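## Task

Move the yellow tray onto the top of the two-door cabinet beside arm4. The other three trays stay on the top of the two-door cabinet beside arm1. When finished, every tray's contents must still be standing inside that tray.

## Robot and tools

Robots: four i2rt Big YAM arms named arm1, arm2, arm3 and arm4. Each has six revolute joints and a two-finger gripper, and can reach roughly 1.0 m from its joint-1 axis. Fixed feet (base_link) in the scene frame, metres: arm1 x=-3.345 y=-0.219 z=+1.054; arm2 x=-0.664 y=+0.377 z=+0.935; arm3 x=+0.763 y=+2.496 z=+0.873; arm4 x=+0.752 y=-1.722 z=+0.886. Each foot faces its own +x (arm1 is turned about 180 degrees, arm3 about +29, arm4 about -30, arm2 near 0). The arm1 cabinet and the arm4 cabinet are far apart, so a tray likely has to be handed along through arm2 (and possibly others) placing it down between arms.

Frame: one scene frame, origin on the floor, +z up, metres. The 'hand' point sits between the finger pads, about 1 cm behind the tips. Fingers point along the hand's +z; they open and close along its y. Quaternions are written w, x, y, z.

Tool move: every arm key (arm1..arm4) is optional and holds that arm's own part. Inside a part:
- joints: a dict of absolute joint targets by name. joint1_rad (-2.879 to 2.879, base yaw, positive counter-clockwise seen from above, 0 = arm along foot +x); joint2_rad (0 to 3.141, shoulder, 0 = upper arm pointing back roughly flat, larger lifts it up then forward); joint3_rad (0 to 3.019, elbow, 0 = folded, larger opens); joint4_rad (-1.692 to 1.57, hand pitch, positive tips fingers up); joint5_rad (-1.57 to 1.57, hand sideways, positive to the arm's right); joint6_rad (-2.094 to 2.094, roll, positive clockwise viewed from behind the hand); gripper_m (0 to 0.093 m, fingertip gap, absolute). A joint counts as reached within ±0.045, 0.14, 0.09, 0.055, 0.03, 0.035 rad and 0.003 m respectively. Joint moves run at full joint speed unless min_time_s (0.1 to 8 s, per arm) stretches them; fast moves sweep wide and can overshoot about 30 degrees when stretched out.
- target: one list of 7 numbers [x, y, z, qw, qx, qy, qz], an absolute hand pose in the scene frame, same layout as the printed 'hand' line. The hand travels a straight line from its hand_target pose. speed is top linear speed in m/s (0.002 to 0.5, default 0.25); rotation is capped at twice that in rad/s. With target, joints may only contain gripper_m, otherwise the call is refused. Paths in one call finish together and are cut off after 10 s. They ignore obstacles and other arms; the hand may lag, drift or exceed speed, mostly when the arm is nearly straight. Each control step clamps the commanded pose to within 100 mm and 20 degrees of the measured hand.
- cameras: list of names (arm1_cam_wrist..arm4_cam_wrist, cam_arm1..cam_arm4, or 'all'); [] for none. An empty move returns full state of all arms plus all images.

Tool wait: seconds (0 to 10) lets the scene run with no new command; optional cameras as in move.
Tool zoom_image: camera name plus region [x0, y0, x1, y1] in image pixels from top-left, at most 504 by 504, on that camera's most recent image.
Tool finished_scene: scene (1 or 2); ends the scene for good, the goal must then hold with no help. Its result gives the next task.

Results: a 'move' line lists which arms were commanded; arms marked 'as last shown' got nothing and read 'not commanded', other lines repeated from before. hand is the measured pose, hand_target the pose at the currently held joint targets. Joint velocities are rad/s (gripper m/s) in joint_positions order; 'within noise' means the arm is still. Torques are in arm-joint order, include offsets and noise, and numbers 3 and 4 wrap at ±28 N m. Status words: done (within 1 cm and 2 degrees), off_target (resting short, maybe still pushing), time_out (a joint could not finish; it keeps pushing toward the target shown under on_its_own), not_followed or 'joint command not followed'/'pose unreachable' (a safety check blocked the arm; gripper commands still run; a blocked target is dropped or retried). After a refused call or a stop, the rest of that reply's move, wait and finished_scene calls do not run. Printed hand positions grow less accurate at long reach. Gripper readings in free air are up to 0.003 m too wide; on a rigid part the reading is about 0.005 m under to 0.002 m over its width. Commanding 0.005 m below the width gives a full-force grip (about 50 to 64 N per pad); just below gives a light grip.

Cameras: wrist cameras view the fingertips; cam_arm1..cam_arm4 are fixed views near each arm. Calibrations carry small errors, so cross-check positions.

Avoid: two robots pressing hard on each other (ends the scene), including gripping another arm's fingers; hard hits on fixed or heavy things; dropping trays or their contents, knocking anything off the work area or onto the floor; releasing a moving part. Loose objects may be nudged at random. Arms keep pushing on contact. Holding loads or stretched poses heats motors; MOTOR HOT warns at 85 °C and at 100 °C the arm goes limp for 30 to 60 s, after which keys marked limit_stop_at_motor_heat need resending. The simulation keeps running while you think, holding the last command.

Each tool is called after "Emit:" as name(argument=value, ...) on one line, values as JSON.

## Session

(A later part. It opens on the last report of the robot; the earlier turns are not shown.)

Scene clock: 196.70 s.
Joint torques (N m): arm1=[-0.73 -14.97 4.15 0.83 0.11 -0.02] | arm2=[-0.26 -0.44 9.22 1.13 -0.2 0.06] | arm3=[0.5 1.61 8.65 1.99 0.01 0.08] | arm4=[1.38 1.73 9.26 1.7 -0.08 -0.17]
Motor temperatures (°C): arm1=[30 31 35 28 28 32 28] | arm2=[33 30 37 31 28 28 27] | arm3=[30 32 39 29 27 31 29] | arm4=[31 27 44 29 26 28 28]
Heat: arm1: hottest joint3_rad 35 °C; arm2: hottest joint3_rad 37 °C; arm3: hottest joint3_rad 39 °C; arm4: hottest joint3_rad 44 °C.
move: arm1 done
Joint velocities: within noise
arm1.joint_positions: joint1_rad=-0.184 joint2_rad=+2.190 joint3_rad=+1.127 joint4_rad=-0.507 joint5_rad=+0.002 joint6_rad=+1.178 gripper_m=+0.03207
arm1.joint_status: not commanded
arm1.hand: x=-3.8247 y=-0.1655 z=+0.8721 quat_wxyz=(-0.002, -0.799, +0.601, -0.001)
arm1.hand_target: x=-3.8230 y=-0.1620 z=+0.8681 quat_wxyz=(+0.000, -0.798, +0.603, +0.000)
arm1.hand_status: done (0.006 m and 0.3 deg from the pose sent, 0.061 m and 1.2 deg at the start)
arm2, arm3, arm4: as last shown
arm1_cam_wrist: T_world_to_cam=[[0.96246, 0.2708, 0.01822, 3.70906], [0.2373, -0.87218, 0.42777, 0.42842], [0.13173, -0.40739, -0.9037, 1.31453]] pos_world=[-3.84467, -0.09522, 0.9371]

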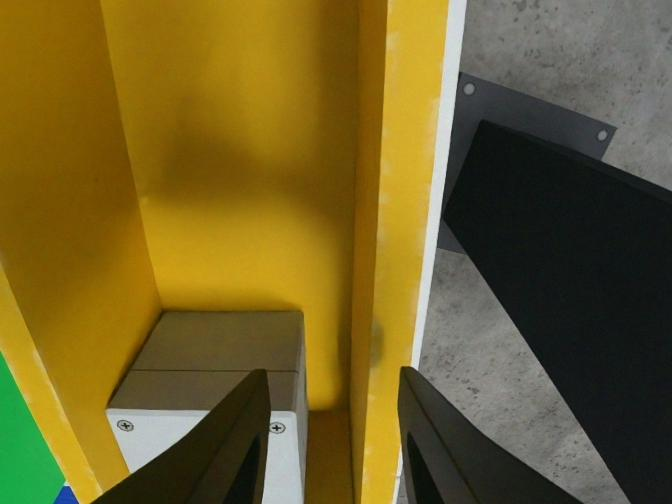

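Emit:
move(arm1={"target":[-3.817,-0.160,0.90,0,0.798,-0.603,0],"speed":0.1})

Emit:
move(arm1={"target":[-3.817,-0.160,0.875,0,0.798,-0.603,0],"speed":0.1}, cameras=["arm1_cam_wrist"])

Scene clock: 204.13 s.
Joint torques (N m): arm1=[-0.79 -16.85 4.1 0.23 0.11 -0.08] | arm2=[-0.21 -0.5 9.24 1.09 -0.19 0.06] | arm3=[0.56 1.55 8.66 1.98 0.01 0.08] | arm4=[1.44 1.26 9.2 1.94 -0.13 -0.13]
Motor temperatures (°C): arm1=[30 31 34 28 28 32 28] | arm2=[33 30 37 31 28 28 27] | arm3=[30 32 39 29 27 31 29] | arm4=[31 27 44 29 26 28 28]
Heat: arm1: hottest joint3_rad 34 °C; arm2: hottest joint3_rad 37 °C; arm3: hottest joint3_rad 39 °C; arm4: hottest joint3_rad 44 °C.
move: arm1 done
Joint velocities: within noise
arm1.joint_positions: joint1_rad=-0.188 joint2_rad=+2.133 joint3_rad=+1.100 joint4_rad=-0.541 joint5_rad=+0.002 joint6_rad=+1.178 gripper_m=+0.03207
arm1.joint_status: not commanded
arm1.hand: x=-3.8176 y=-0.1643 z=+0.8930 quat_wxyz=(+0.000, -0.798, +0.602, -0.002)
arm1.hand_target: x=-3.8171 y=-0.1601 z=+0.8999 quat_wxyz=(+0.000, -0.798, +0.603, +0.000)
arm1.hand_status: done (0.008 m and 0.3 deg from the pose sent, 0.030 m and 0.3 deg at the start)
arm2: as last shown
arm3.joint_positions: joint1_rad=-0.181 joint2_rad=+0.624 joint3_rad=+1.365 joint4_rad=-1.296 joint5_rad=+0.077 joint6_rad=-0.729 gripper_m=+0.09396
arm3.joint_status: not commanded
arm3.hand: x=+1.0043 y=+2.5662 z=+1.4050 quat_wxyz=(-0.466, +0.426, -0.765, +0.132)
arm3.hand_target: x=+1.0021 y=+2.5656 z=+1.4152 quat_wxyz=(-0.475, +0.422, -0.760, +0.134)
arm3.hand_status: not commanded
arm4.joint_positions: joint1_rad=-0.152 joint2_rad=+0.644 joint3_rad=+1.428 joint4_rad=-1.488 joint5_rad=-0.198 joint6_rad=-0.128 gripper_m=+0.09396
arm4.joint_status: not commanded
arm4.hand: x=+0.9420 y=-1.8320 z=+1.4093 quat_wxyz=(-0.419, -0.205, -0.881, +0.081)
arm4.hand_target: x=+0.9408 y=-1.8310 z=+1.4214 quat_wxyz=(-0.431, -0.202, -0.875, +0.087)
arm4.hand_status: not commanded
pictures: none

Scene clock: 205.20 s.
Joint torques (N m): arm1=[-0.85 -14.62 4.59 0.84 0.11 -0.08] | arm2=[-0.26 -0.44 9.25 1.1 -0.19 0.06] | arm3=[0.56 1.61 8.68 2.04 0 0.09] | arm4=[0.56 1.55 9.28 1.99 -0.13 -0.16]
Motor temperatures (°C): arm1=[30 31 34 28 28 32 28] | arm2=[33 30 37 31 28 28 27] | arm3=[30 32 39 29 27 31 29] | arm4=[31 27 44 29 26 28 28]
Heat: arm1: hottest joint3_rad 34 °C; arm2: hottest joint3_rad 37 °C; arm3: hottest joint3_rad 39 °C; arm4: hottest joint3_rad 44 °C.
move: arm1 done
Joint velocities: within noise
arm1.joint_positions: joint1_rad=-0.188 joint2_rad=+2.165 joint3_rad=+1.100 joint4_rad=-0.510 joint5_rad=+0.002 joint6_rad=+1.178 gripper_m=+0.03207
arm1.joint_status: not commanded
arm1.hand: x=-3.8159 y=-0.1646 z=+0.8784 quat_wxyz=(+0.000, -0.798, +0.602, -0.003)
arm1.hand_target: x=-3.8171 y=-0.1600 z=+0.8751 quat_wxyz=(+0.000, -0.798, +0.603, +0.000)
arm1.hand_status: done (0.006 m and 0.3 deg from the pose sent, 0.018 m and 0.3 deg at the start)
arm2, arm3, arm4: as last shown
arm1_cam_wrist: T_world_to_cam=[[0.96337, 0.26722, 0.02248, 3.69934], [0.23209, -0.87284, 0.42928, 0.40308], [0.13434, -0.40834, -0.90289, 1.32851]] pos_world=[-3.83586, -0.09422, 0.94329]

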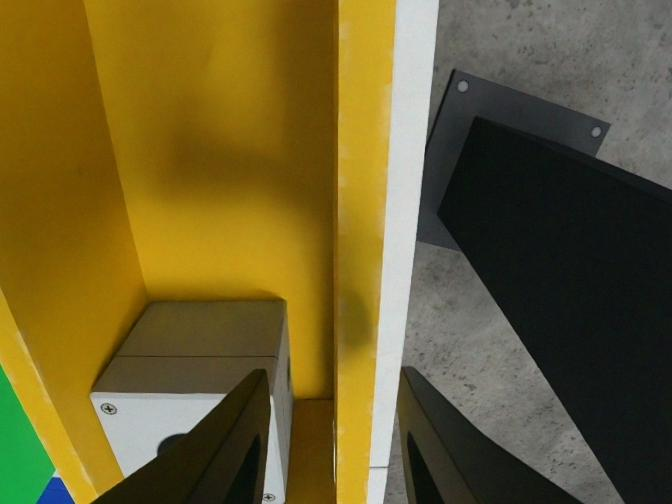

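Emit:
move(arm1={"target":[-3.8140,-0.146,0.878,0,0.798,-0.603,0],"speed":0.1,"joints":{"gripper_m":0.028}})

Emit:
move(arm1={"target":[-3.8140,-0.146,0.846,0,0.798,-0.603,0],"speed":0.06}, cameras=["arm1_cam_wrist"])

Scene clock: 213.53 s.
Joint torques (N m): arm1=[-0.56 -15.38 4.22 0.7 0.1 -0.2] | arm2=[-0.26 -0.44 9.22 1.13 -0.19 0.06] | arm3=[0.5 1.73 8.66 2.06 0 0.07] | arm4=[0.97 1.79 9.18 1.7 -0.09 -0.14]
Motor temperatures (°C): arm1=[30 31 34 28 28 32 28] | arm2=[33 30 37 31 28 28 27] | arm3=[30 32 39 29 27 31 29] | arm4=[31 27 44 29 26 28 28]
Heat: arm1: hottest joint3_rad 34 °C; arm2: hottest joint3_rad 37 °C; arm3: hottest joint3_rad 39 °C; arm4: hottest joint3_rad 44 °C.
move: arm1 done
Joint velocities: within noise
arm1.joint_positions: joint1_rad=-0.222 joint2_rad=+2.165 joint3_rad=+1.100 joint4_rad=-0.510 joint5_rad=+0.002 joint6_rad=+1.159 gripper_m=+0.02807
arm1.joint_status: all done
arm1.hand: x=-3.8138 y=-0.1486 z=+0.8783 quat_wxyz=(+0.000, -0.794, +0.608, -0.003)
arm1.hand_target: x=-3.8141 y=-0.1460 z=+0.8781 quat_wxyz=(+0.000, -0.798, +0.603, +0.000)
arm1.hand_status: done (0.003 m and 0.8 deg from the pose sent, 0.019 m and 0.3 deg at the start)
arm2, arm3, arm4: as last shown
pictures: none

Scene clock: 214.73 s.
Joint torques (N m): arm1=[-0.5 -14.74 5.08 0.83 0.1 -0.19] | arm2=[-0.32 -0.44 9.24 1.11 -0.19 0.06] | arm3=[0.44 1.49 8.66 2.03 -0.01 0.07] | arm4=[0.91 1.73 9.11 1.81 -0.11 -0.13]
Motor temperatures (°C): arm1=[30 31 34 28 28 32 28] | arm2=[33 30 37 31 28 28 27] | arm3=[30 32 39 29 27 31 29] | arm4=[31 27 44 29 26 28 28]
Heat: arm1: hottest joint3_rad 34 °C; arm2: hottest joint3_rad 37 °C; arm3: hottest joint3_rad 39 °C; arm4: hottest joint3_rad 44 °C.
move: arm1 done
Joint velocities: within noise
arm1.joint_positions: joint1_rad=-0.222 joint2_rad=+2.233 joint3_rad=+1.100 joint4_rad=-0.453 joint5_rad=+0.002 joint6_rad=+1.158 gripper_m=+0.02807
arm1.joint_status: not commanded
arm1.hand: x=-3.8057 y=-0.1500 z=+0.8474 quat_wxyz=(+0.003, -0.794, +0.608, -0.008)
arm1.hand_target: x=-3.8139 y=-0.1460 z=+0.8462 quat_wxyz=(+0.000, -0.798, +0.603, +0.000)
arm1.hand_status: done (0.009 m and 1.2 deg from the pose sent, 0.032 m and 0.8 deg at the start)
arm2.joint_positions: joint1_rad=+0.872 joint2_rad=+0.799 joint3_rad=+1.414 joint4_rad=-1.568 joint5_rad=+0.009 joint6_rad=+0.243 gripper_m=+0.07013
arm2.joint_status: not commanded
arm2.hand: x=-0.8584 y=+0.1941 z=+1.3999 quat_wxyz=(+0.144, +0.922, +0.247, -0.262)
arm2.hand_target: x=-0.8560 y=+0.1935 z=+1.3922 quat_wxyz=(+0.142, +0.925, +0.246, -0.250)
arm2.hand_status: not commanded
arm3, arm4: as last shown
arm1_cam_wrist: T_world_to_cam=[[0.96649, 0.25439, 0.03427, 3.68615], [0.21498, -0.87516, 0.43345, 0.35783], [0.14026, -0.41156, -0.90052, 1.32514]] pos_world=[-3.82544, -0.0792, 0.91188]

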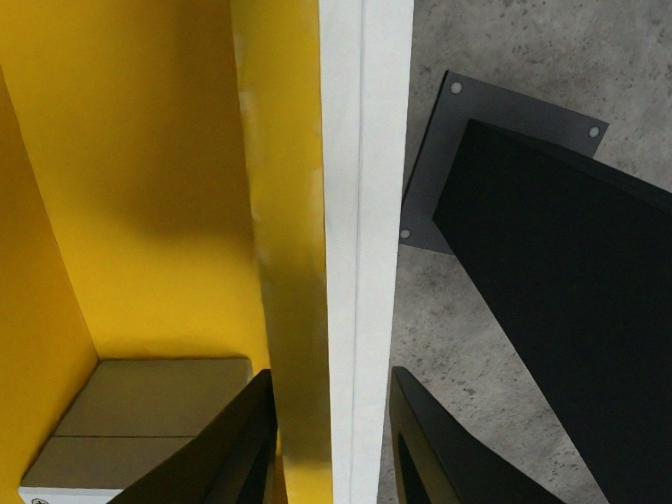

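Emit:
move(arm1={"target":[-3.8155,-0.146,0.842,0,0.796,-0.605,0],"speed":0.06,"joints":{"gripper_m":0.0}})

Emit:
move(arm1={"target":[-3.8155,-0.142,0.895,0,0.796,-0.605,0],"speed":0.06}, cameras=["arm1_cam_wrist","cam_arm1"])

Emit:
zoom_image(camera="cam_arm1", region=[400, 100, 520, 220])

Scene clock: 222.87 s.
Joint torques (N m): arm1=[-0.5 -13.8 5.68 0.69 0.08 -0.12] | arm2=[-0.32 -0.44 9.24 1.11 -0.2 0.06] | arm3=[0.38 1.44 8.65 2.03 0 0.08] | arm4=[1.03 1.9 8.92 1.78 -0.09 -0.11]
Motor temperatures (°C): arm1=[30 31 34 28 28 32 28] | arm2=[33 30 37 31 28 28 27] | arm3=[30 32 39 29 27 31 29] | arm4=[31 27 44 29 26 28 28]
Heat: arm1: hottest joint3_rad 34 °C; arm2: hottest joint3_rad 37 °C; arm3: hottest joint3_rad 39 °C; arm4: hottest joint3_rad 44 °C.
move: arm1 off_target
Joint velocities: within noise
arm1.joint_positions: joint1_rad=-0.222 joint2_rad=+2.233 joint3_rad=+1.100 joint4_rad=-0.445 joint5_rad=+0.003 joint6_rad=+1.157 gripper_m=+0.01044
arm1.joint_status: gripper_m off_target (ended at +0.01046, target +0.00000)
arm1.hand: x=-3.8078 y=-0.1496 z=+0.8474 quat_wxyz=(+0.001, -0.794, +0.608, -0.004)
arm1.hand_target: x=-3.8154 y=-0.1460 z=+0.8422 quat_wxyz=(+0.000, -0.796, +0.605, +0.000)
arm1.hand_status: done (0.010 m and 0.6 deg from the pose sent, 0.012 m and 1.1 deg at the start)
arm2, arm3, arm4: as last shown
pictures: none

Scene clock: 224.43 s.
Joint torques (N m): arm1=[-0.79 -19.84 4.52 0.2 -0.24 -0.2] | arm2=[-0.26 -0.44 9.22 1.11 -0.19 0.06] | arm3=[0.62 1.44 8.66 2.02 0 0.08] | arm4=[1.2 1.79 9.1 1.95 -0.11 -0.14]
Motor temperatures (°C): arm1=[30 31 34 28 28 32 28] | arm2=[33 30 37 31 28 28 27] | arm3=[30 32 39 29 27 31 29] | arm4=[31 27 44 29 26 28 28]
Heat: arm1: hottest joint3_rad 34 °C; arm2: hottest joint3_rad 37 °C; arm3: hottest joint3_rad 39 °C; arm4: hottest joint3_rad 44 °C.
move: arm1 off_target
Joint velocities: within noise
arm1.joint_positions: joint1_rad=-0.226 joint2_rad=+2.180 joint3_rad=+1.093 joint4_rad=-0.533 joint5_rad=+0.012 joint6_rad=+1.157 gripper_m=+0.01044
arm1.joint_status: not commanded
arm1.hand: x=-3.7987 y=-0.1473 z=+0.8704 quat_wxyz=(+0.015, -0.793, +0.609, -0.020)
arm1.hand_target: x=-3.8152 y=-0.1420 z=+0.8945 quat_wxyz=(+0.000, -0.796, +0.605, +0.000)
arm1.hand_status: off_target (0.030 m and 3.0 deg from the pose sent, 0.049 m and 0.6 deg at the start)
arm2, arm3, arm4: as last shown
arm1_cam_wrist: T_world_to_cam=[[0.96557, 0.251, 0.06831, 3.64433], [0.19723, -0.87762, 0.43691, 0.27778], [0.16962, -0.4084, -0.89691, 1.45484]] pos_world=[-3.82042, -0.07679, 0.93454]

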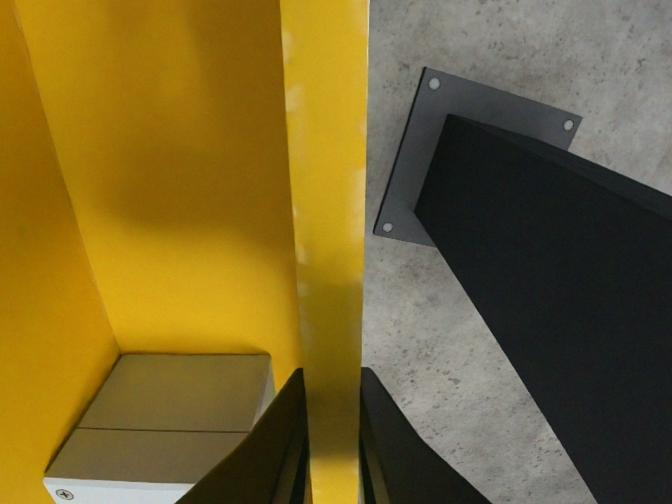

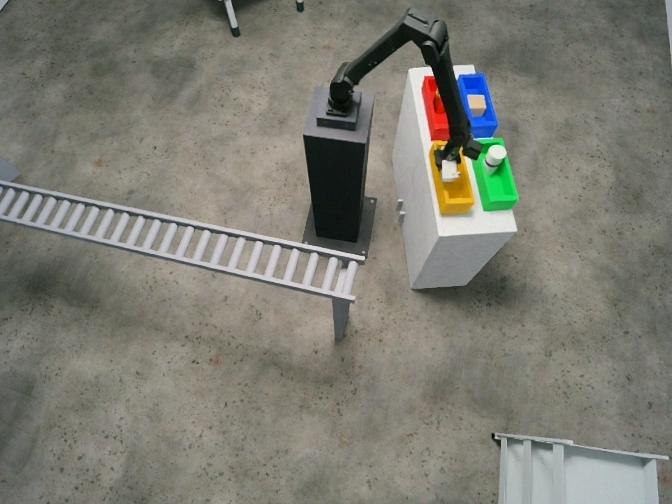

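Scaled by 4.200 from the camera's image (finer frame: 960x720).

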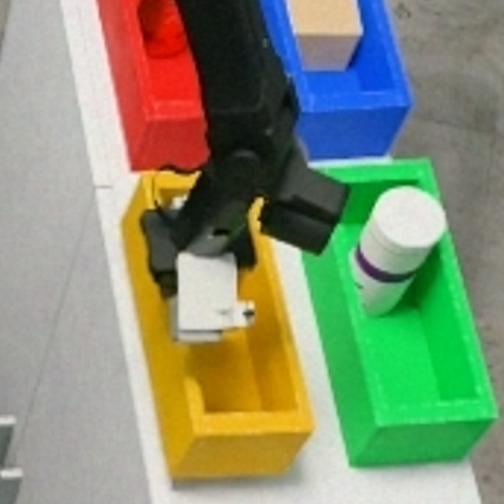

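Emit:
move(arm1={"target":[-3.795,-0.10,1.02,0,0.796,-0.605,0],"speed":0.1}, cameras=["arm1_cam_wrist","cam_arm1"])

Emit:
zoom_image(camera="cam_arm1", region=[390, 100, 530, 240])

Scene clock: 230.53 s.
Joint torques (N m): arm1=[-0.62 -17.9 7.16 0.18 -0.31 -0.22] | arm2=[-0.26 -0.44 9.24 1.11 -0.19 0.07] | arm3=[0.62 1.61 8.65 1.99 0 0.08] | arm4=[1.08 1.9 9.03 1.74 -0.14 -0.15]
Motor temperatures (°C): arm1=[30 31 34 28 28 32 28] | arm2=[33 30 37 31 28 28 27] | arm3=[30 32 39 29 27 31 29] | arm4=[31 27 44 29 26 28 28]
Heat: arm1: hottest joint3_rad 34 °C; arm2: hottest joint3_rad 37 °C; arm3: hottest joint3_rad 39 °C; arm4: hottest joint3_rad 44 °C.
move: arm1 off_target
Joint velocities: within noise
arm1.joint_positions: joint1_rad=-0.323 joint2_rad=+1.888 joint3_rad=+1.062 joint4_rad=-0.800 joint5_rad=+0.013 joint6_rad=+1.064 gripper_m=+0.01044
arm1.joint_status: not commanded
arm1.hand: x=-3.7801 y=-0.1052 z=+0.9946 quat_wxyz=(+0.015, -0.792, +0.610, -0.024)
arm1.hand_target: x=-3.7944 y=-0.1000 z=+1.0197 quat_wxyz=(+0.000, -0.796, +0.605, +0.000)
arm1.hand_status: off_target (0.030 m and 3.4 deg from the pose sent, 0.157 m and 3.0 deg at the start)
arm2, arm3, arm4: as last shown
arm1_cam_wrist: T_world_to_cam=[[0.96608, 0.24762, 0.07326, 3.60402], [0.19114, -0.87648, 0.44187, 0.22901], [0.17363, -0.41288, -0.89408, 1.5922]] pos_world=[-3.80201, -0.03429, 1.05832]

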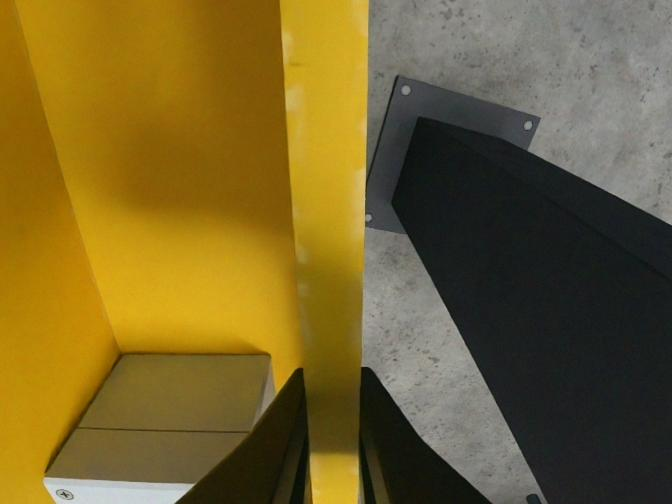

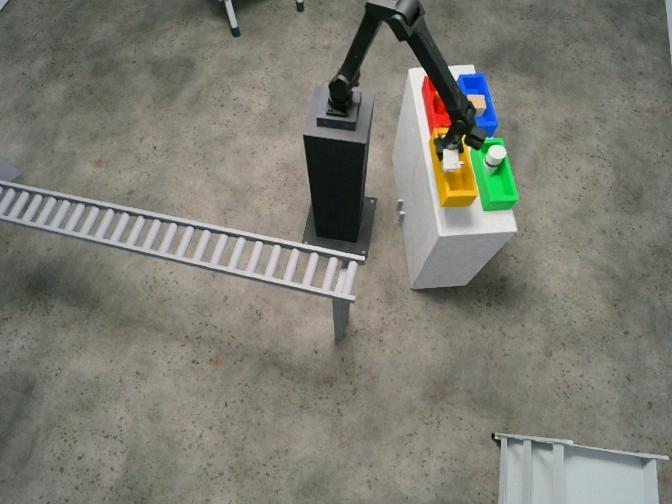

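Scaled by 3.600 from the camera's image (finer frame: 960x720).

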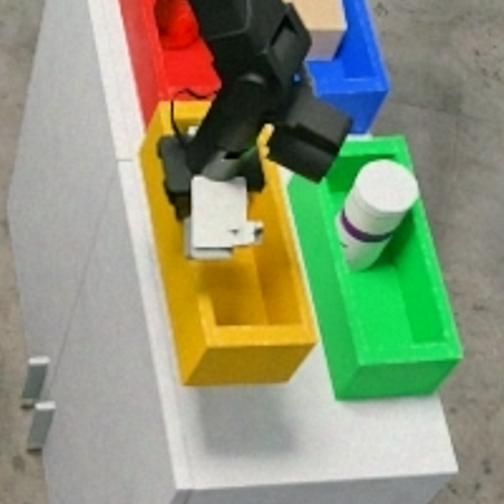

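Emit:
move(arm1={"target":[-3.40,0.295,1.06,0,-0.0087,-1.0,0],"speed":0.2}, cameras=["arm1_cam_wrist","cam_arm1"])

Emit:
zoom_image(camera="cam_arm1", region=[210, 190, 390, 330])

Scene clock: 253.37 s.
Joint torques (N m): arm1=[-0.03 -16.26 12.26 0.18 -0.35 0.15] | arm2=[-0.21 -0.38 9.24 1.11 -0.19 0.06] | arm3=[0.62 1.61 8.62 2.02 0.01 0.07] | arm4=[1.55 1.44 9.24 1.74 -0.13 -0.11]
Motor temperatures (°C): arm1=[30 32 35 28 28 31 29] | arm2=[33 29 37 31 28 28 27] | arm3=[30 32 39 29 27 31 29] | arm4=[31 27 44 29 26 28 28]
Heat: arm1: hottest joint3_rad 35 °C; arm2: hottest joint3_rad 37 °C; arm3: hottest joint3_rad 39 °C; arm4: hottest joint3_rad 44 °C.
move: arm1 off_target
Joint velocities: within noise
arm1.joint_positions: joint1_rad=-1.537 joint2_rad=+1.886 joint3_rad=+1.199 joint4_rad=-0.962 joint5_rad=+0.009 joint6_rad=+1.681 gripper_m=+0.01044
arm1.joint_status: not commanded
arm1.hand: x=-3.3941 y=+0.2584 z=+1.0318 quat_wxyz=(+0.008, +0.001, +0.999, -0.041)
arm1.hand_target: x=-3.3998 y=+0.2927 z=+1.0612 quat_wxyz=(+0.000, +0.008, +1.000, +0.000)
arm1.hand_status: off_target (0.047 m and 4.9 deg from the pose sent, 0.556 m and 105.8 deg at the start)
arm2, arm3, arm4: as last shown
arm1_cam_wrist: T_world_to_cam=[[-0.01105, -0.99476, 0.10165, 0.11358], [-0.91191, 0.05173, 0.40711, -3.49034], [-0.41024, -0.0882, -0.9077, -0.34311]] pos_world=[-3.32239, 0.26329, 1.09796]

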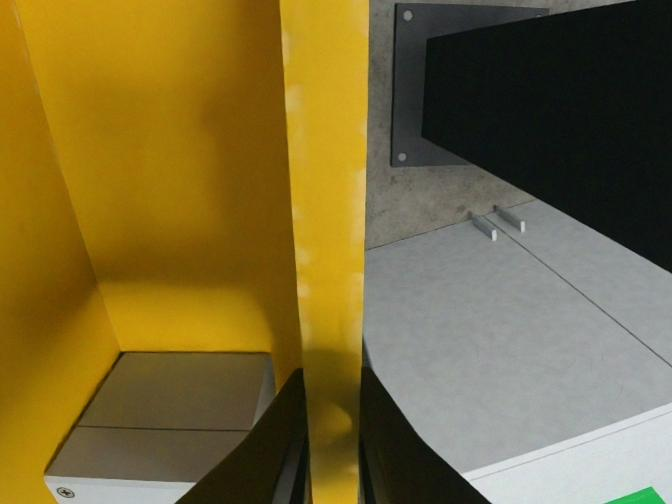

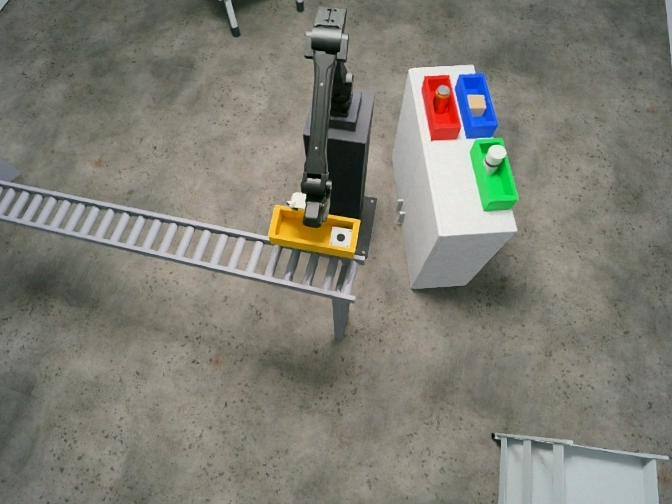

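Scaled by 2.800 from the camera's image (finer frame: 960x720).

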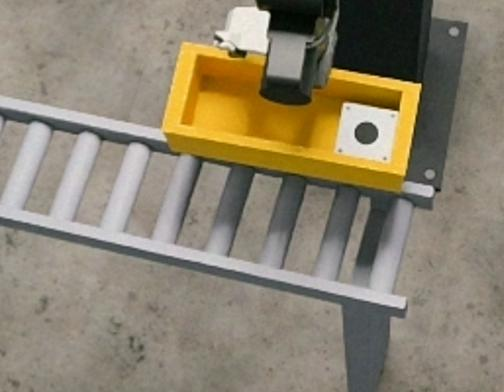

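Emit:
move(arm1={"target":[-3.412,0.338,1.008,-0.006,0.022,0.999,0.035],"speed":0.12}, cameras=["cam_arm1"])

Emit:
zoom_image(camera="cam_arm1", region=[250, 200, 370, 320])

Scene clock: 274.80 s.
Joint torques (N m): arm1=[0.26 -18.08 11.54 0.99 -0.33 0.18] | arm2=[-0.26 -0.44 9.21 1.1 -0.19 0.06] | arm3=[0.5 1.61 8.7 1.98 0.01 0.08] | arm4=[1.2 1.61 9.29 1.78 -0.11 -0.13]
Motor temperatures (°C): arm1=[30 32 37 28 28 31 29] | arm2=[33 29 37 31 28 28 26] | arm3=[30 32 39 29 27 30 29] | arm4=[30 27 45 29 26 28 28]
Heat: arm1: hottest joint3_rad 37 °C; arm2: hottest joint3_rad 37 °C; arm3: hottest joint3_rad 39 °C; arm4: hottest joint3_rad 45 °C.
move: arm1 off_target
Joint velocities: within noise
arm1.joint_positions: joint1_rad=-1.531 joint2_rad=+2.026 joint3_rad=+1.256 joint4_rad=-0.832 joint5_rad=+0.005 joint6_rad=+1.719 gripper_m=+0.01044
arm1.joint_status: not commanded
arm1.hand: x=-3.4015 y=+0.2937 z=+0.9790 quat_wxyz=(+0.005, +0.018, +1.000, -0.017)
arm1.hand_target: x=-3.4116 y=+0.3351 z=+1.0103 quat_wxyz=(-0.007, +0.022, +0.999, +0.035)
arm1.hand_status: off_target (0.054 m and 6.2 deg from the pose sent, 0.085 m and 9.2 deg at the start)
arm2: as last shown
arm3.joint_positions: joint1_rad=-0.181 joint2_rad=+0.624 joint3_rad=+1.365 joint4_rad=-1.296 joint5_rad=+0.077 joint6_rad=-0.729 gripper_m=+0.09396
arm3.joint_status: not commanded
arm3.hand: x=+1.0043 y=+2.5662 z=+1.4050 quat_wxyz=(-0.466, +0.426, -0.765, +0.132)
arm3.hand_target: x=+1.0021 y=+2.5656 z=+1.4152 quat_wxyz=(-0.475, +0.422, -0.760, +0.134)
arm3.hand_status: not commanded
arm4.joint_positions: joint1_rad=-0.152 joint2_rad=+0.644 joint3_rad=+1.428 joint4_rad=-1.488 joint5_rad=-0.198 joint6_rad=-0.128 gripper_m=+0.09396
arm4.joint_status: not commanded
arm4.hand: x=+0.9420 y=-1.8320 z=+1.4093 quat_wxyz=(-0.419, -0.205, -0.881, +0.081)
arm4.hand_target: x=+0.9408 y=-1.8310 z=+1.4214 quat_wxyz=(-0.431, -0.202, -0.875, +0.087)
arm4.hand_status: not commanded

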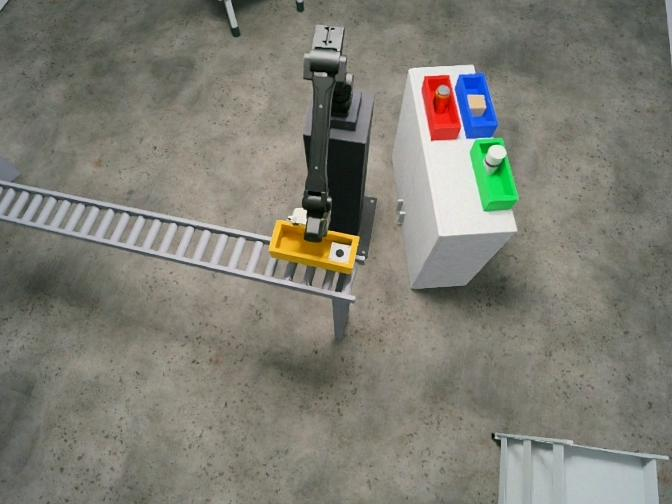

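Scaled by 4.200 from the camera's image (finer frame: 960x720).

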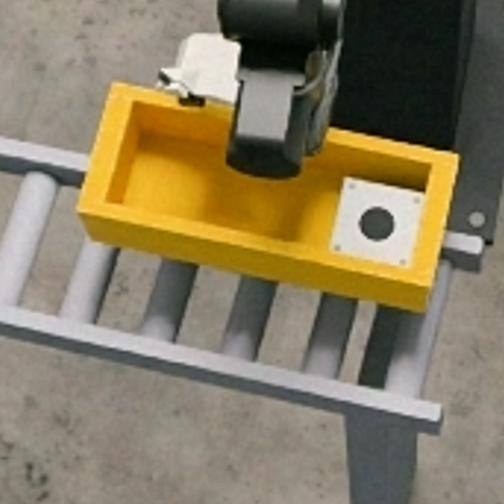

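Emit:
move(arm1={"target":[-3.378,0.374,0.957,-0.010,0.022,0.998,0.053],"speed":0.1}, cameras=["cam_arm1"])

Emit:
zoom_image(camera="cam_arm1", region=[240, 200, 370, 330])

Scene clock: 298.57 s.
Joint torques (N m): arm1=[-0.44 -18.55 10.4 0.9 -0.02 -0.14] | arm2=[-0.26 -0.44 9.24 1.11 -0.19 0.07] | arm3=[0.56 1.55 8.7 1.99 0.01 0.08] | arm4=[0.21 1.55 9.13 1.87 -0.13 -0.1]
Motor temperatures (°C): arm1=[30 32 38 28 28 31 30] | arm2=[33 29 37 31 28 28 26] | arm3=[30 32 39 29 27 30 29] | arm4=[30 27 45 29 26 28 28]
Heat: arm1: hottest joint3_rad 38 °C; arm2: hottest joint3_rad 37 °C; arm3: hottest joint3_rad 39 °C; arm4: hottest joint3_rad 45 °C.
move: arm1 off_target
Joint velocities: within noise
arm1.joint_positions: joint1_rad=-1.589 joint2_rad=+2.154 joint3_rad=+1.344 joint4_rad=-0.724 joint5_rad=-0.011 joint6_rad=+1.681 gripper_m=+0.01044
arm1.joint_status: not commanded
arm1.hand: x=-3.3774 y=+0.3390 z=+0.9359 quat_wxyz=(-0.007, +0.027, +0.999, +0.015)
arm1.hand_target: x=-3.3780 y=+0.3723 z=+0.9583 quat_wxyz=(-0.010, +0.022, +0.998, +0.053)
arm1.hand_status: off_target (0.041 m and 4.4 deg from the pose sent, 0.086 m and 8.3 deg at the start)
arm2, arm3, arm4: as last shown

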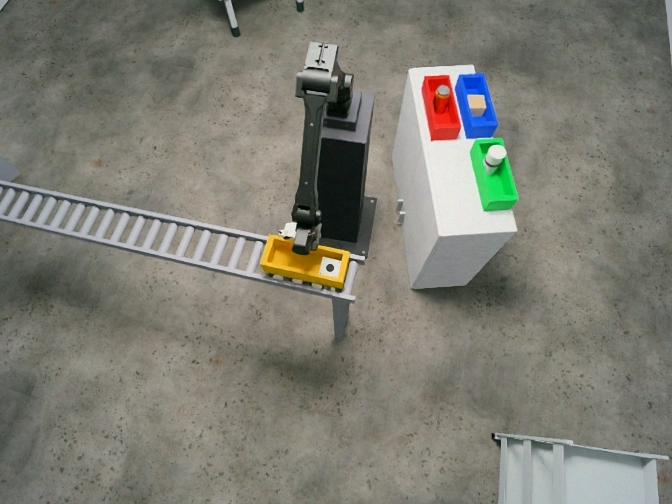

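Scaled by 3.877 from the camera's image (finer frame: 960x720).

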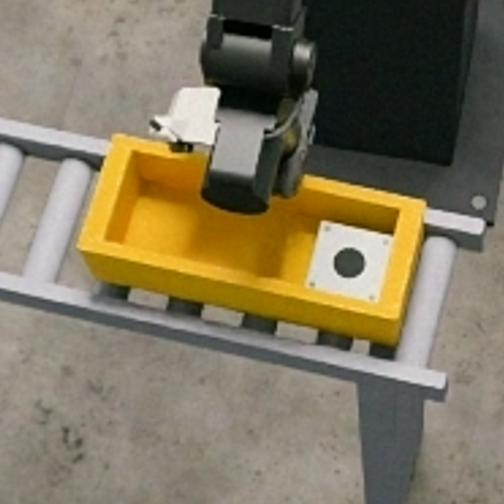

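Emit:
move(arm1={"target":[-3.378,0.366,0.926,-0.010,0.022,0.998,0.053],"speed":0.06}, cameras=["cam_arm1"])

Emit:
zoom_image(camera="cam_arm1", region=[240, 200, 370, 330])

Scene clock: 306.10 s.
Joint torques (N m): arm1=[-0.38 -15.79 8.21 1.72 0.09 -0.09] | arm2=[-0.32 -0.38 9.24 1.11 -0.2 0.06] | arm3=[0.44 1.67 8.68 2.04 -0.01 0.08] | arm4=[1.38 1.49 9.1 1.78 -0.11 -0.12]
Motor temperatures (°C): arm1=[30 32 38 28 28 31 30] | arm2=[33 29 37 31 28 28 26] | arm3=[30 32 39 29 26 30 29] | arm4=[30 27 45 29 26 28 28]
Heat: arm1: hottest joint3_rad 38 °C; arm2: hottest joint3_rad 37 °C; arm3: hottest joint3_rad 39 °C; arm4: hottest joint3_rad 45 °C.
move: arm1 off_target
Joint velocities: within noise
arm1.joint_positions: joint1_rad=-1.589 joint2_rad=+2.168 joint3_rad=+1.344 joint4_rad=-0.675 joint5_rad=-0.014 joint6_rad=+1.676 gripper_m=+0.01044
arm1.joint_status: not commanded
arm1.hand: x=-3.3780 y=+0.3478 z=+0.9290 quat_wxyz=(-0.010, +0.025, +0.999, +0.033)
arm1.hand_target: x=-3.3778 y=+0.3653 z=+0.9265 quat_wxyz=(-0.010, +0.022, +0.998, +0.053)
arm1.hand_status: off_target (0.018 m and 2.4 deg from the pose sent, 0.029 m and 4.4 deg at the start)
arm2, arm3, arm4: as last shown

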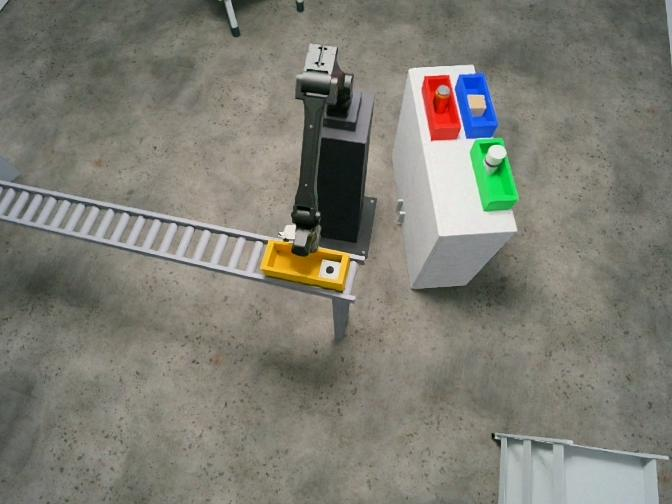

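Scaled by 3.877 from the camera's image (finer frame: 960x720).

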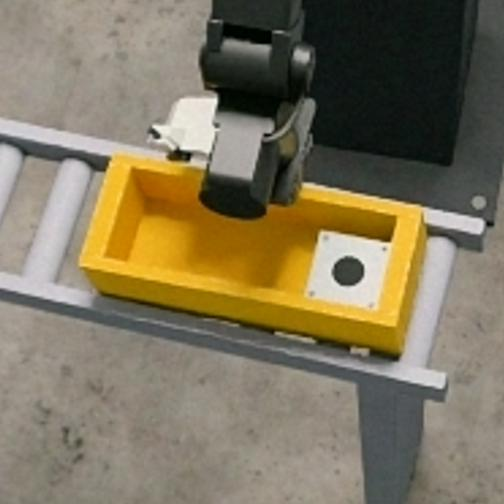

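Emit:
move(arm1={"target":[-3.378,0.358,0.910,-0.007,0.022,0.999,0.035],"speed":0.05}, cameras=["cam_arm1"])

Emit:
zoom_image(camera="cam_arm1", region=[250, 220, 360, 310])

Scene clock: 313.60 s.
Joint torques (N m): arm1=[-0.26 -13.22 8.51 1.37 0.22 -0.07] | arm2=[-0.26 -0.38 9.21 1.1 -0.19 0.06] | arm3=[0.56 1.73 8.66 1.98 0 0.08] | arm4=[0.85 1.08 8.99 1.81 -0.13 -0.11]
Motor temperatures (°C): arm1=[30 33 38 28 28 31 30] | arm2=[33 29 37 31 28 28 26] | arm3=[30 32 40 29 26 30 29] | arm4=[30 27 45 29 26 28 28]
Heat: arm1: hottest joint3_rad 38 °C; arm2: hottest joint3_rad 37 °C; arm3: hottest joint3_rad 40 °C; arm4: hottest joint3_rad 45 °C.
move: arm1 off_target
Joint velocities: within noise
arm1.joint_positions: joint1_rad=-1.589 joint2_rad=+2.169 joint3_rad=+1.344 joint4_rad=-0.675 joint5_rad=-0.014 joint6_rad=+1.676 gripper_m=+0.01044
arm1.joint_status: not commanded
arm1.hand: x=-3.3779 y=+0.3475 z=+0.9284 quat_wxyz=(-0.010, +0.025, +0.999, +0.032)
arm1.hand_target: x=-3.3778 y=+0.3568 z=+0.9105 quat_wxyz=(-0.007, +0.022, +0.999, +0.035)
arm1.hand_status: off_target (0.021 m and 0.6 deg from the pose sent, 0.022 m and 0.6 deg at the start)
arm2.joint_positions: joint1_rad=+0.872 joint2_rad=+0.799 joint3_rad=+1.414 joint4_rad=-1.568 joint5_rad=+0.009 joint6_rad=+0.243 gripper_m=+0.07013
arm2.joint_status: not commanded
arm2.hand: x=-0.8584 y=+0.1941 z=+1.3999 quat_wxyz=(+0.144, +0.922, +0.247, -0.262)
arm2.hand_target: x=-0.8560 y=+0.1935 z=+1.3922 quat_wxyz=(+0.142, +0.925, +0.246, -0.250)
arm2.hand_status: not commanded
arm3, arm4: as last shown

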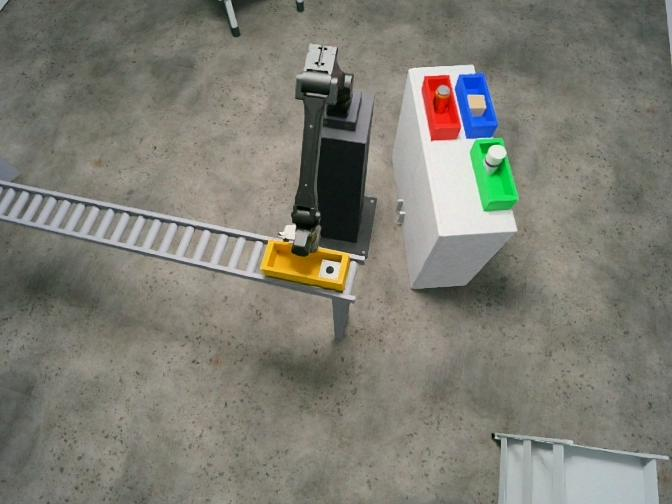

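Scaled by 4.582 from the camera's image (finer frame: 960x720).

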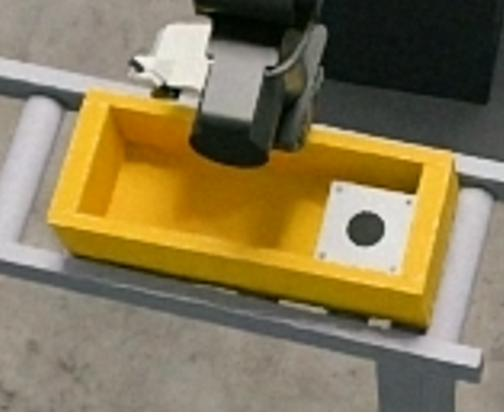

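Emit:
move(arm1={"joints":{"gripper_m":0.03}})

Emit:
move(arm1={"target":[-3.378,0.358,1.06,-0.007,0.022,0.999,0.035],"speed":0.2}, cameras=["cam_arm1","arm1_cam_wrist"])

Scene clock: 319.67 s.
Joint torques (N m): arm1=[-0.26 -17.73 7.98 0.84 0.09 -0.07] | arm2=[-0.26 -0.44 9.22 1.13 -0.19 0.06] | arm3=[0.44 1.61 8.68 2.03 0.01 0.08] | arm4=[1.08 2.32 9.07 1.89 -0.17 -0.1]
Motor temperatures (°C): arm1=[30 32 38 28 28 31 30] | arm2=[33 29 37 31 28 28 26] | arm3=[30 32 40 28 26 30 29] | arm4=[30 27 45 29 26 28 28]
Heat: arm1: hottest joint3_rad 38 °C; arm2: hottest joint3_rad 37 °C; arm3: hottest joint3_rad 40 °C; arm4: hottest joint3_rad 45 °C.
move: arm1 done
Joint velocities: within noise
arm1.joint_positions: joint1_rad=-1.589 joint2_rad=+2.217 joint3_rad=+1.345 joint4_rad=-0.660 joint5_rad=-0.011 joint6_rad=+1.676 gripper_m=+0.02994
arm1.joint_status: all done
arm1.hand: x=-3.3769 y=+0.3390 z=+0.9030 quat_wxyz=(-0.007, +0.025, +1.000, +0.016)
arm1.hand_target: x=-3.3778 y=+0.3569 z=+0.9105 quat_wxyz=(-0.007, +0.022, +0.999, +0.035)
arm1.hand_status: not commanded
arm2, arm3, arm4: as last shown
pictures: none

Scene clock: 321.20 s.
Joint torques (N m): arm1=[-0.03 -17.85 10.66 0.18 -0.11 -0.07] | arm2=[-0.26 -0.38 9.24 1.13 -0.19 0.06] | arm3=[0.5 1.61 8.7 2.04 0 0.07] | arm4=[0.79 1.55 9.36 1.92 -0.15 -0.14]
Motor temperatures (°C): arm1=[30 32 38 28 28 31 30] | arm2=[33 29 37 31 28 28 26] | arm3=[30 32 40 28 26 30 29] | arm4=[30 27 45 29 26 28 28]
Heat: arm1: hottest joint3_rad 38 °C; arm2: hottest joint3_rad 37 °C; arm3: hottest joint3_rad 40 °C; arm4: hottest joint3_rad 45 °C.
move: arm1 off_target
Joint velocities: within noise
arm1.joint_positions: joint1_rad=-1.592 joint2_rad=+1.981 joint3_rad=+1.381 joint4_rad=-0.944 joint5_rad=-0.006 joint6_rad=+1.677 gripper_m=+0.02996
arm1.joint_status: not commanded
arm1.hand: x=-3.3744 y=+0.3377 z=+1.0389 quat_wxyz=(-0.004, +0.027, +1.000, +0.011)
arm1.hand_target: x=-3.3780 y=+0.3570 z=+1.0603 quat_wxyz=(-0.007, +0.022, +0.999, +0.035)
arm1.hand_status: off_target (0.029 m and 2.8 deg from the pose sent, 0.158 m and 2.2 deg at the start)
arm2, arm3, arm4: as last shown
pictures: arm1_cam_wrist, cam_arm1
arm1_cam_wrist: T_world_to_cam=[[-0.0614, -0.99811, -0.00184, 0.13076], [-0.89962, 0.05454, 0.43327, -3.46599], [-0.43235, 0.02826, -0.90126, -0.44207]] pos_world=[-3.30115, 0.33204, 1.10351]

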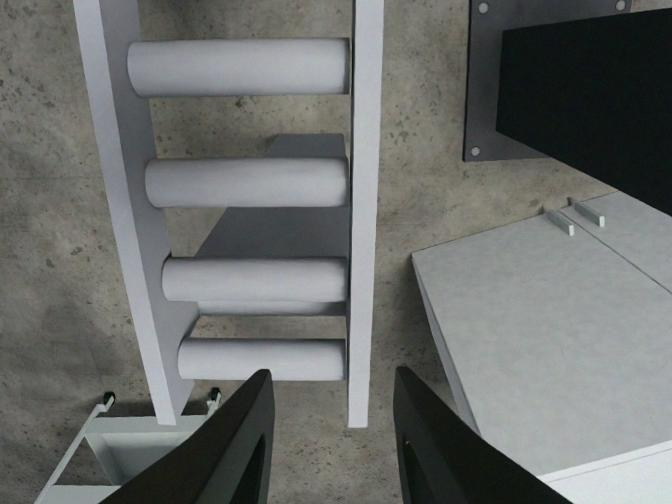

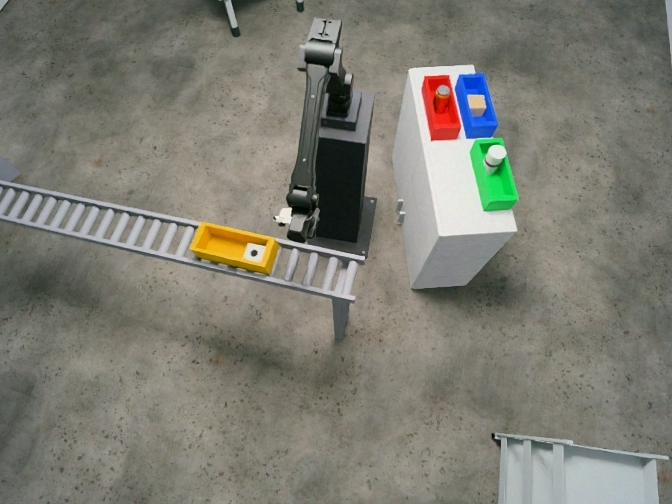

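Emit:
move(arm2={"target":[-1.10,0.22,1.12,0,1,0,0],"speed":0.3}, arm1={"joints":{"joint2_rad":0.61,"joint3_rad":1.35},"min_time_s":3}, cameras=["arm2_cam_wrist","cam_arm2","cam_arm1"])

Emit:
zoom_image(camera="cam_arm2", region=[180, 100, 430, 350])

Scene clock: 334.57 s.
Joint torques (N m): arm1=[-0.09 3.14 7.47 1.61 -0.15 -0.15] | arm2=[-1.38 -11.52 15.21 0.21 0.09 0.07] | arm3=[0.62 1.61 8.68 1.99 -0.01 0.07] | arm4=[1.08 0.97 9.31 1.87 -0.08 -0.13]
Motor temperatures (°C): arm1=[30 33 39 28 28 31 29] | arm2=[32 30 38 31 28 28 26] | arm3=[30 32 40 28 26 30 29] | arm4=[30 27 45 29 26 28 28]
Heat: arm1: hottest joint3_rad 39 °C; arm2: hottest joint3_rad 38 °C; arm3: hottest joint3_rad 40 °C; arm4: hottest joint3_rad 45 °C.
move: arm1 done; arm2 off_target
Joint velocities: within noise
arm1.joint_positions: joint1_rad=-1.592 joint2_rad=+0.602 joint3_rad=+1.354 joint4_rad=-0.944 joint5_rad=-0.006 joint6_rad=+1.677 gripper_m=+0.02996
arm1.joint_status: all done
arm1.hand: x=-3.3595 y=+0.0550 z=+1.6672 quat_wxyz=(-0.052, +0.019, +0.773, +0.632)
arm1.hand_target: x=-3.3611 y=+0.0589 z=+1.6617 quat_wxyz=(-0.052, +0.015, +0.779, +0.625)
arm1.hand_status: not commanded
arm2.joint_positions: joint1_rad=+0.455 joint2_rad=+1.537 joint3_rad=+1.311 joint4_rad=-1.369 joint5_rad=-0.002 joint6_rad=+0.336 gripper_m=+0.07013
arm2.joint_status: not commanded
arm2.hand: x=-1.0814 y=+0.2223 z=+1.1078 quat_wxyz=(-0.005, +1.000, +0.009, +0.017)
arm2.hand_target: x=-1.0993 y=+0.2204 z=+1.1201 quat_wxyz=(+0.000, +1.000, +0.000, +0.000)
arm2.hand_status: off_target (0.022 m and 2.3 deg from the pose sent, 0.371 m and 45.7 deg at the start)
arm3, arm4: as last shown
pictures: arm2_cam_wrist, cam_arm1, cam_arm2
arm2_cam_wrist: T_world_to_cam=[[-0.02771, 0.99961, -0.00198, -0.24853], [0.89296, 0.02564, 0.4494, 0.50141], [0.44928, 0.01069, -0.89333, 1.56347]] pos_world=[-1.15706, 0.21886, 1.17087]

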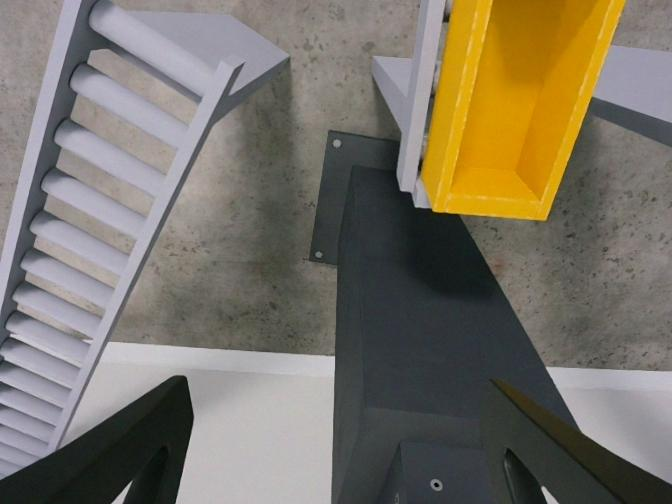

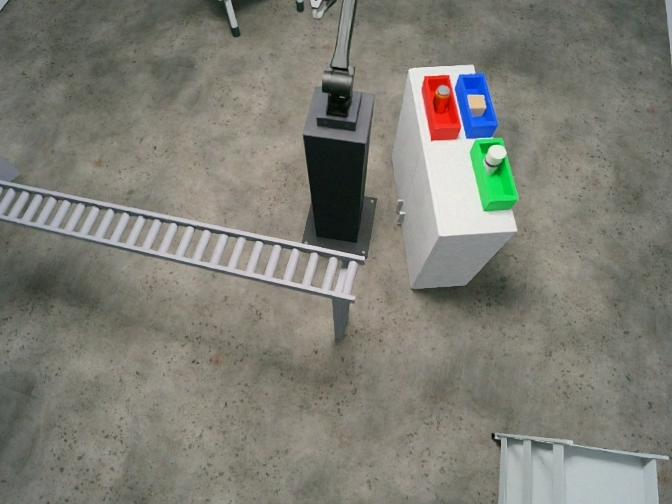

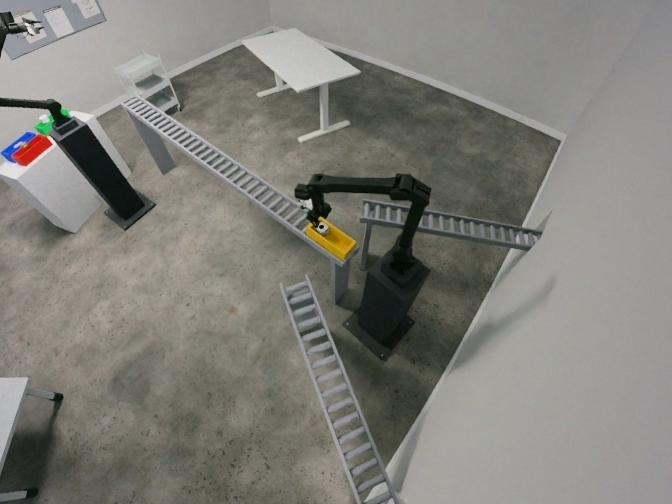

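Scaled by 2.016 from the camera's image (finer frame: 960x720).

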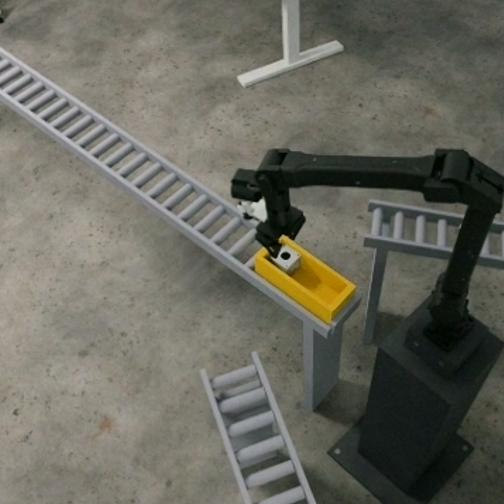

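Emit:
move(arm2={"target":[-1.18,0.315,0.96,0,1,0,0.0],"speed":0.2,"joints":{"gripper_m":0.032}}, cameras=["arm2_cam_wrist","cam_arm2"])

Emit:
zoom_image(camera="cam_arm2", region=[270, 170, 390, 290])

Scene clock: 345.80 s.
Joint torques (N m): arm1=[-0.03 3.08 7.49 1.61 -0.15 -0.15] | arm2=[-1.14 -13.92 10.21 0.75 -0.07 -0.14] | arm3=[0.44 1.85 8.69 2 0.02 0.07] | arm4=[0.91 2.26 9.16 1.74 -0.14 -0.13]
Motor temperatures (°C): arm1=[30 32 39 28 27 31 29] | arm2=[32 30 39 31 28 28 26] | arm3=[30 32 40 28 26 30 29] | arm4=[30 27 45 29 26 28 28]
Heat: arm1: hottest joint3_rad 39 °C; arm2: hottest joint3_rad 39 °C; arm3: hottest joint3_rad 40 °C; arm4: hottest joint3_rad 45 °C.
move: arm2 off_target
Joint velocities: within noise
arm1, arm3, arm4: as last shown
arm2.joint_positions: joint1_rad=+0.224 joint2_rad=+1.817 joint3_rad=+1.292 joint4_rad=-1.024 joint5_rad=-0.002 joint6_rad=+0.131 gripper_m=+0.03213
arm2.joint_status: all done
arm2.hand: x=-1.1760 y=+0.3128 z=+0.9707 quat_wxyz=(+0.001, +1.000, -0.003, -0.004)
arm2.hand_target: x=-1.1798 y=+0.3150 z=+0.9602 quat_wxyz=(+0.000, +1.000, +0.000, +0.000)
arm2.hand_status: off_target (0.012 m and 0.6 deg from the pose sent, 0.200 m and 2.3 deg at the start)
arm2_cam_wrist: T_world_to_cam=[[-0.00292, 0.99993, -0.01165, -0.30334], [0.9121, 0.00744, 0.4099, 0.71177], [0.40996, -0.00943, -0.91205, 1.46078]] pos_world=[-1.24895, 0.3118, 1.03702]

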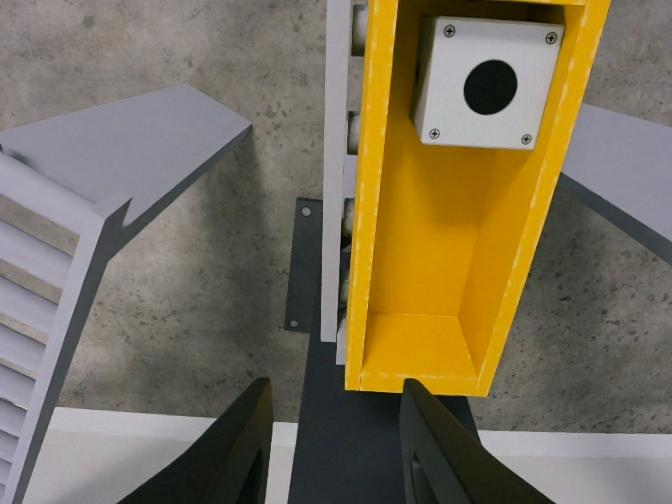

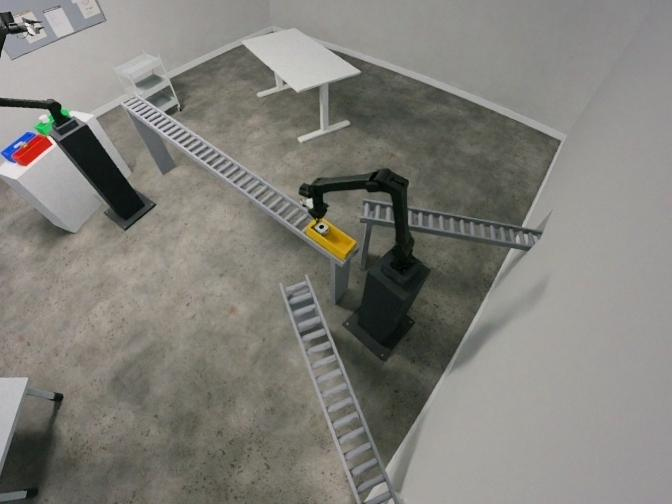

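Scaled by 4.200 from the camera's image (finer frame: 960x720).

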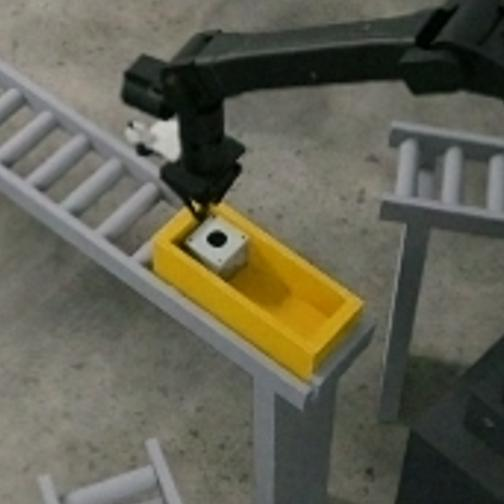

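Emit:
move(arm2={"target":[-1.167,0.331,0.79,0,0.9998,-0.0175,0.0],"speed":0.15,"joints":{"gripper_m":0.032}}, cameras=["arm2_cam_wrist"])

Scene clock: 358.93 s.
Joint torques (N m): arm1=[-0.03 3.08 7.47 1.61 -0.15 -0.15] | arm2=[-1.61 -14.74 6.52 0.77 -0.09 -0.08] | arm3=[0.56 1.67 8.66 2 0 0.08] | arm4=[1.85 1.61 9.1 1.95 -0.09 -0.1]
Motor temperatures (°C): arm1=[30 31 38 28 27 31 28] | arm2=[32 31 40 31 28 28 26] | arm3=[30 32 40 28 26 30 29] | arm4=[30 27 45 29 26 28 28]
Heat: arm1: hottest joint3_rad 38 °C; arm2: hottest joint3_rad 40 °C; arm3: hottest joint3_rad 40 °C; arm4: hottest joint3_rad 45 °C.
move: arm2 off_target
Joint velocities: within noise
arm1: as last shown
arm2.joint_positions: joint1_rad=+0.204 joint2_rad=+2.093 joint3_rad=+1.186 joint4_rad=-0.630 joint5_rad=-0.002 joint6_rad=+0.131 gripper_m=+0.03213
arm2.joint_status: all done
arm2.hand: x=-1.1731 y=+0.3239 z=+0.8054 quat_wxyz=(+0.001, +1.000, -0.013, -0.011)
arm2.hand_target: x=-1.1665 y=+0.3308 z=+0.7904 quat_wxyz=(+0.000, +1.000, -0.018, +0.000)
arm2.hand_status: off_target (0.018 m and 1.4 deg from the pose sent, 0.182 m and 1.7 deg at the start)
arm3.joint_positions: joint1_rad=-0.181 joint2_rad=+0.624 joint3_rad=+1.365 joint4_rad=-1.296 joint5_rad=+0.077 joint6_rad=-0.729 gripper_m=+0.09396
arm3.joint_status: not commanded
arm3.hand: x=+1.0043 y=+2.5662 z=+1.4050 quat_wxyz=(-0.466, +0.426, -0.765, +0.132)
arm3.hand_target: x=+1.0021 y=+2.5656 z=+1.4152 quat_wxyz=(-0.475, +0.422, -0.760, +0.134)
arm3.hand_status: not commanded
arm4.joint_positions: joint1_rad=-0.152 joint2_rad=+0.644 joint3_rad=+1.428 joint4_rad=-1.488 joint5_rad=-0.198 joint6_rad=-0.128 gripper_m=+0.09396
arm4.joint_status: not commanded
arm4.hand: x=+0.9420 y=-1.8320 z=+1.4093 quat_wxyz=(-0.419, -0.205, -0.881, +0.081)
arm4.hand_target: x=+0.9408 y=-1.8310 z=+1.4214 quat_wxyz=(-0.431, -0.202, -0.875, +0.087)
arm4.hand_status: not commanded
arm2_cam_wrist: T_world_to_cam=[[0.01673, 0.99977, -0.01308, -0.2921], [0.91762, -0.01015, 0.39733, 0.7991], [0.39711, -0.01865, -0.91758, 1.30132]] pos_world=[-1.24515, 0.32442, 0.87274]

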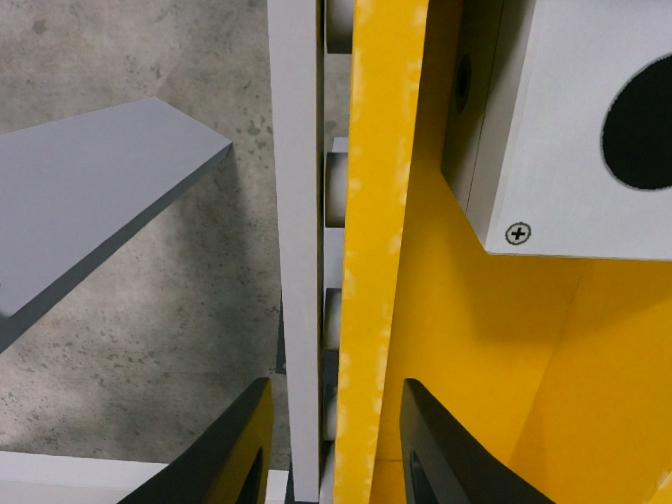

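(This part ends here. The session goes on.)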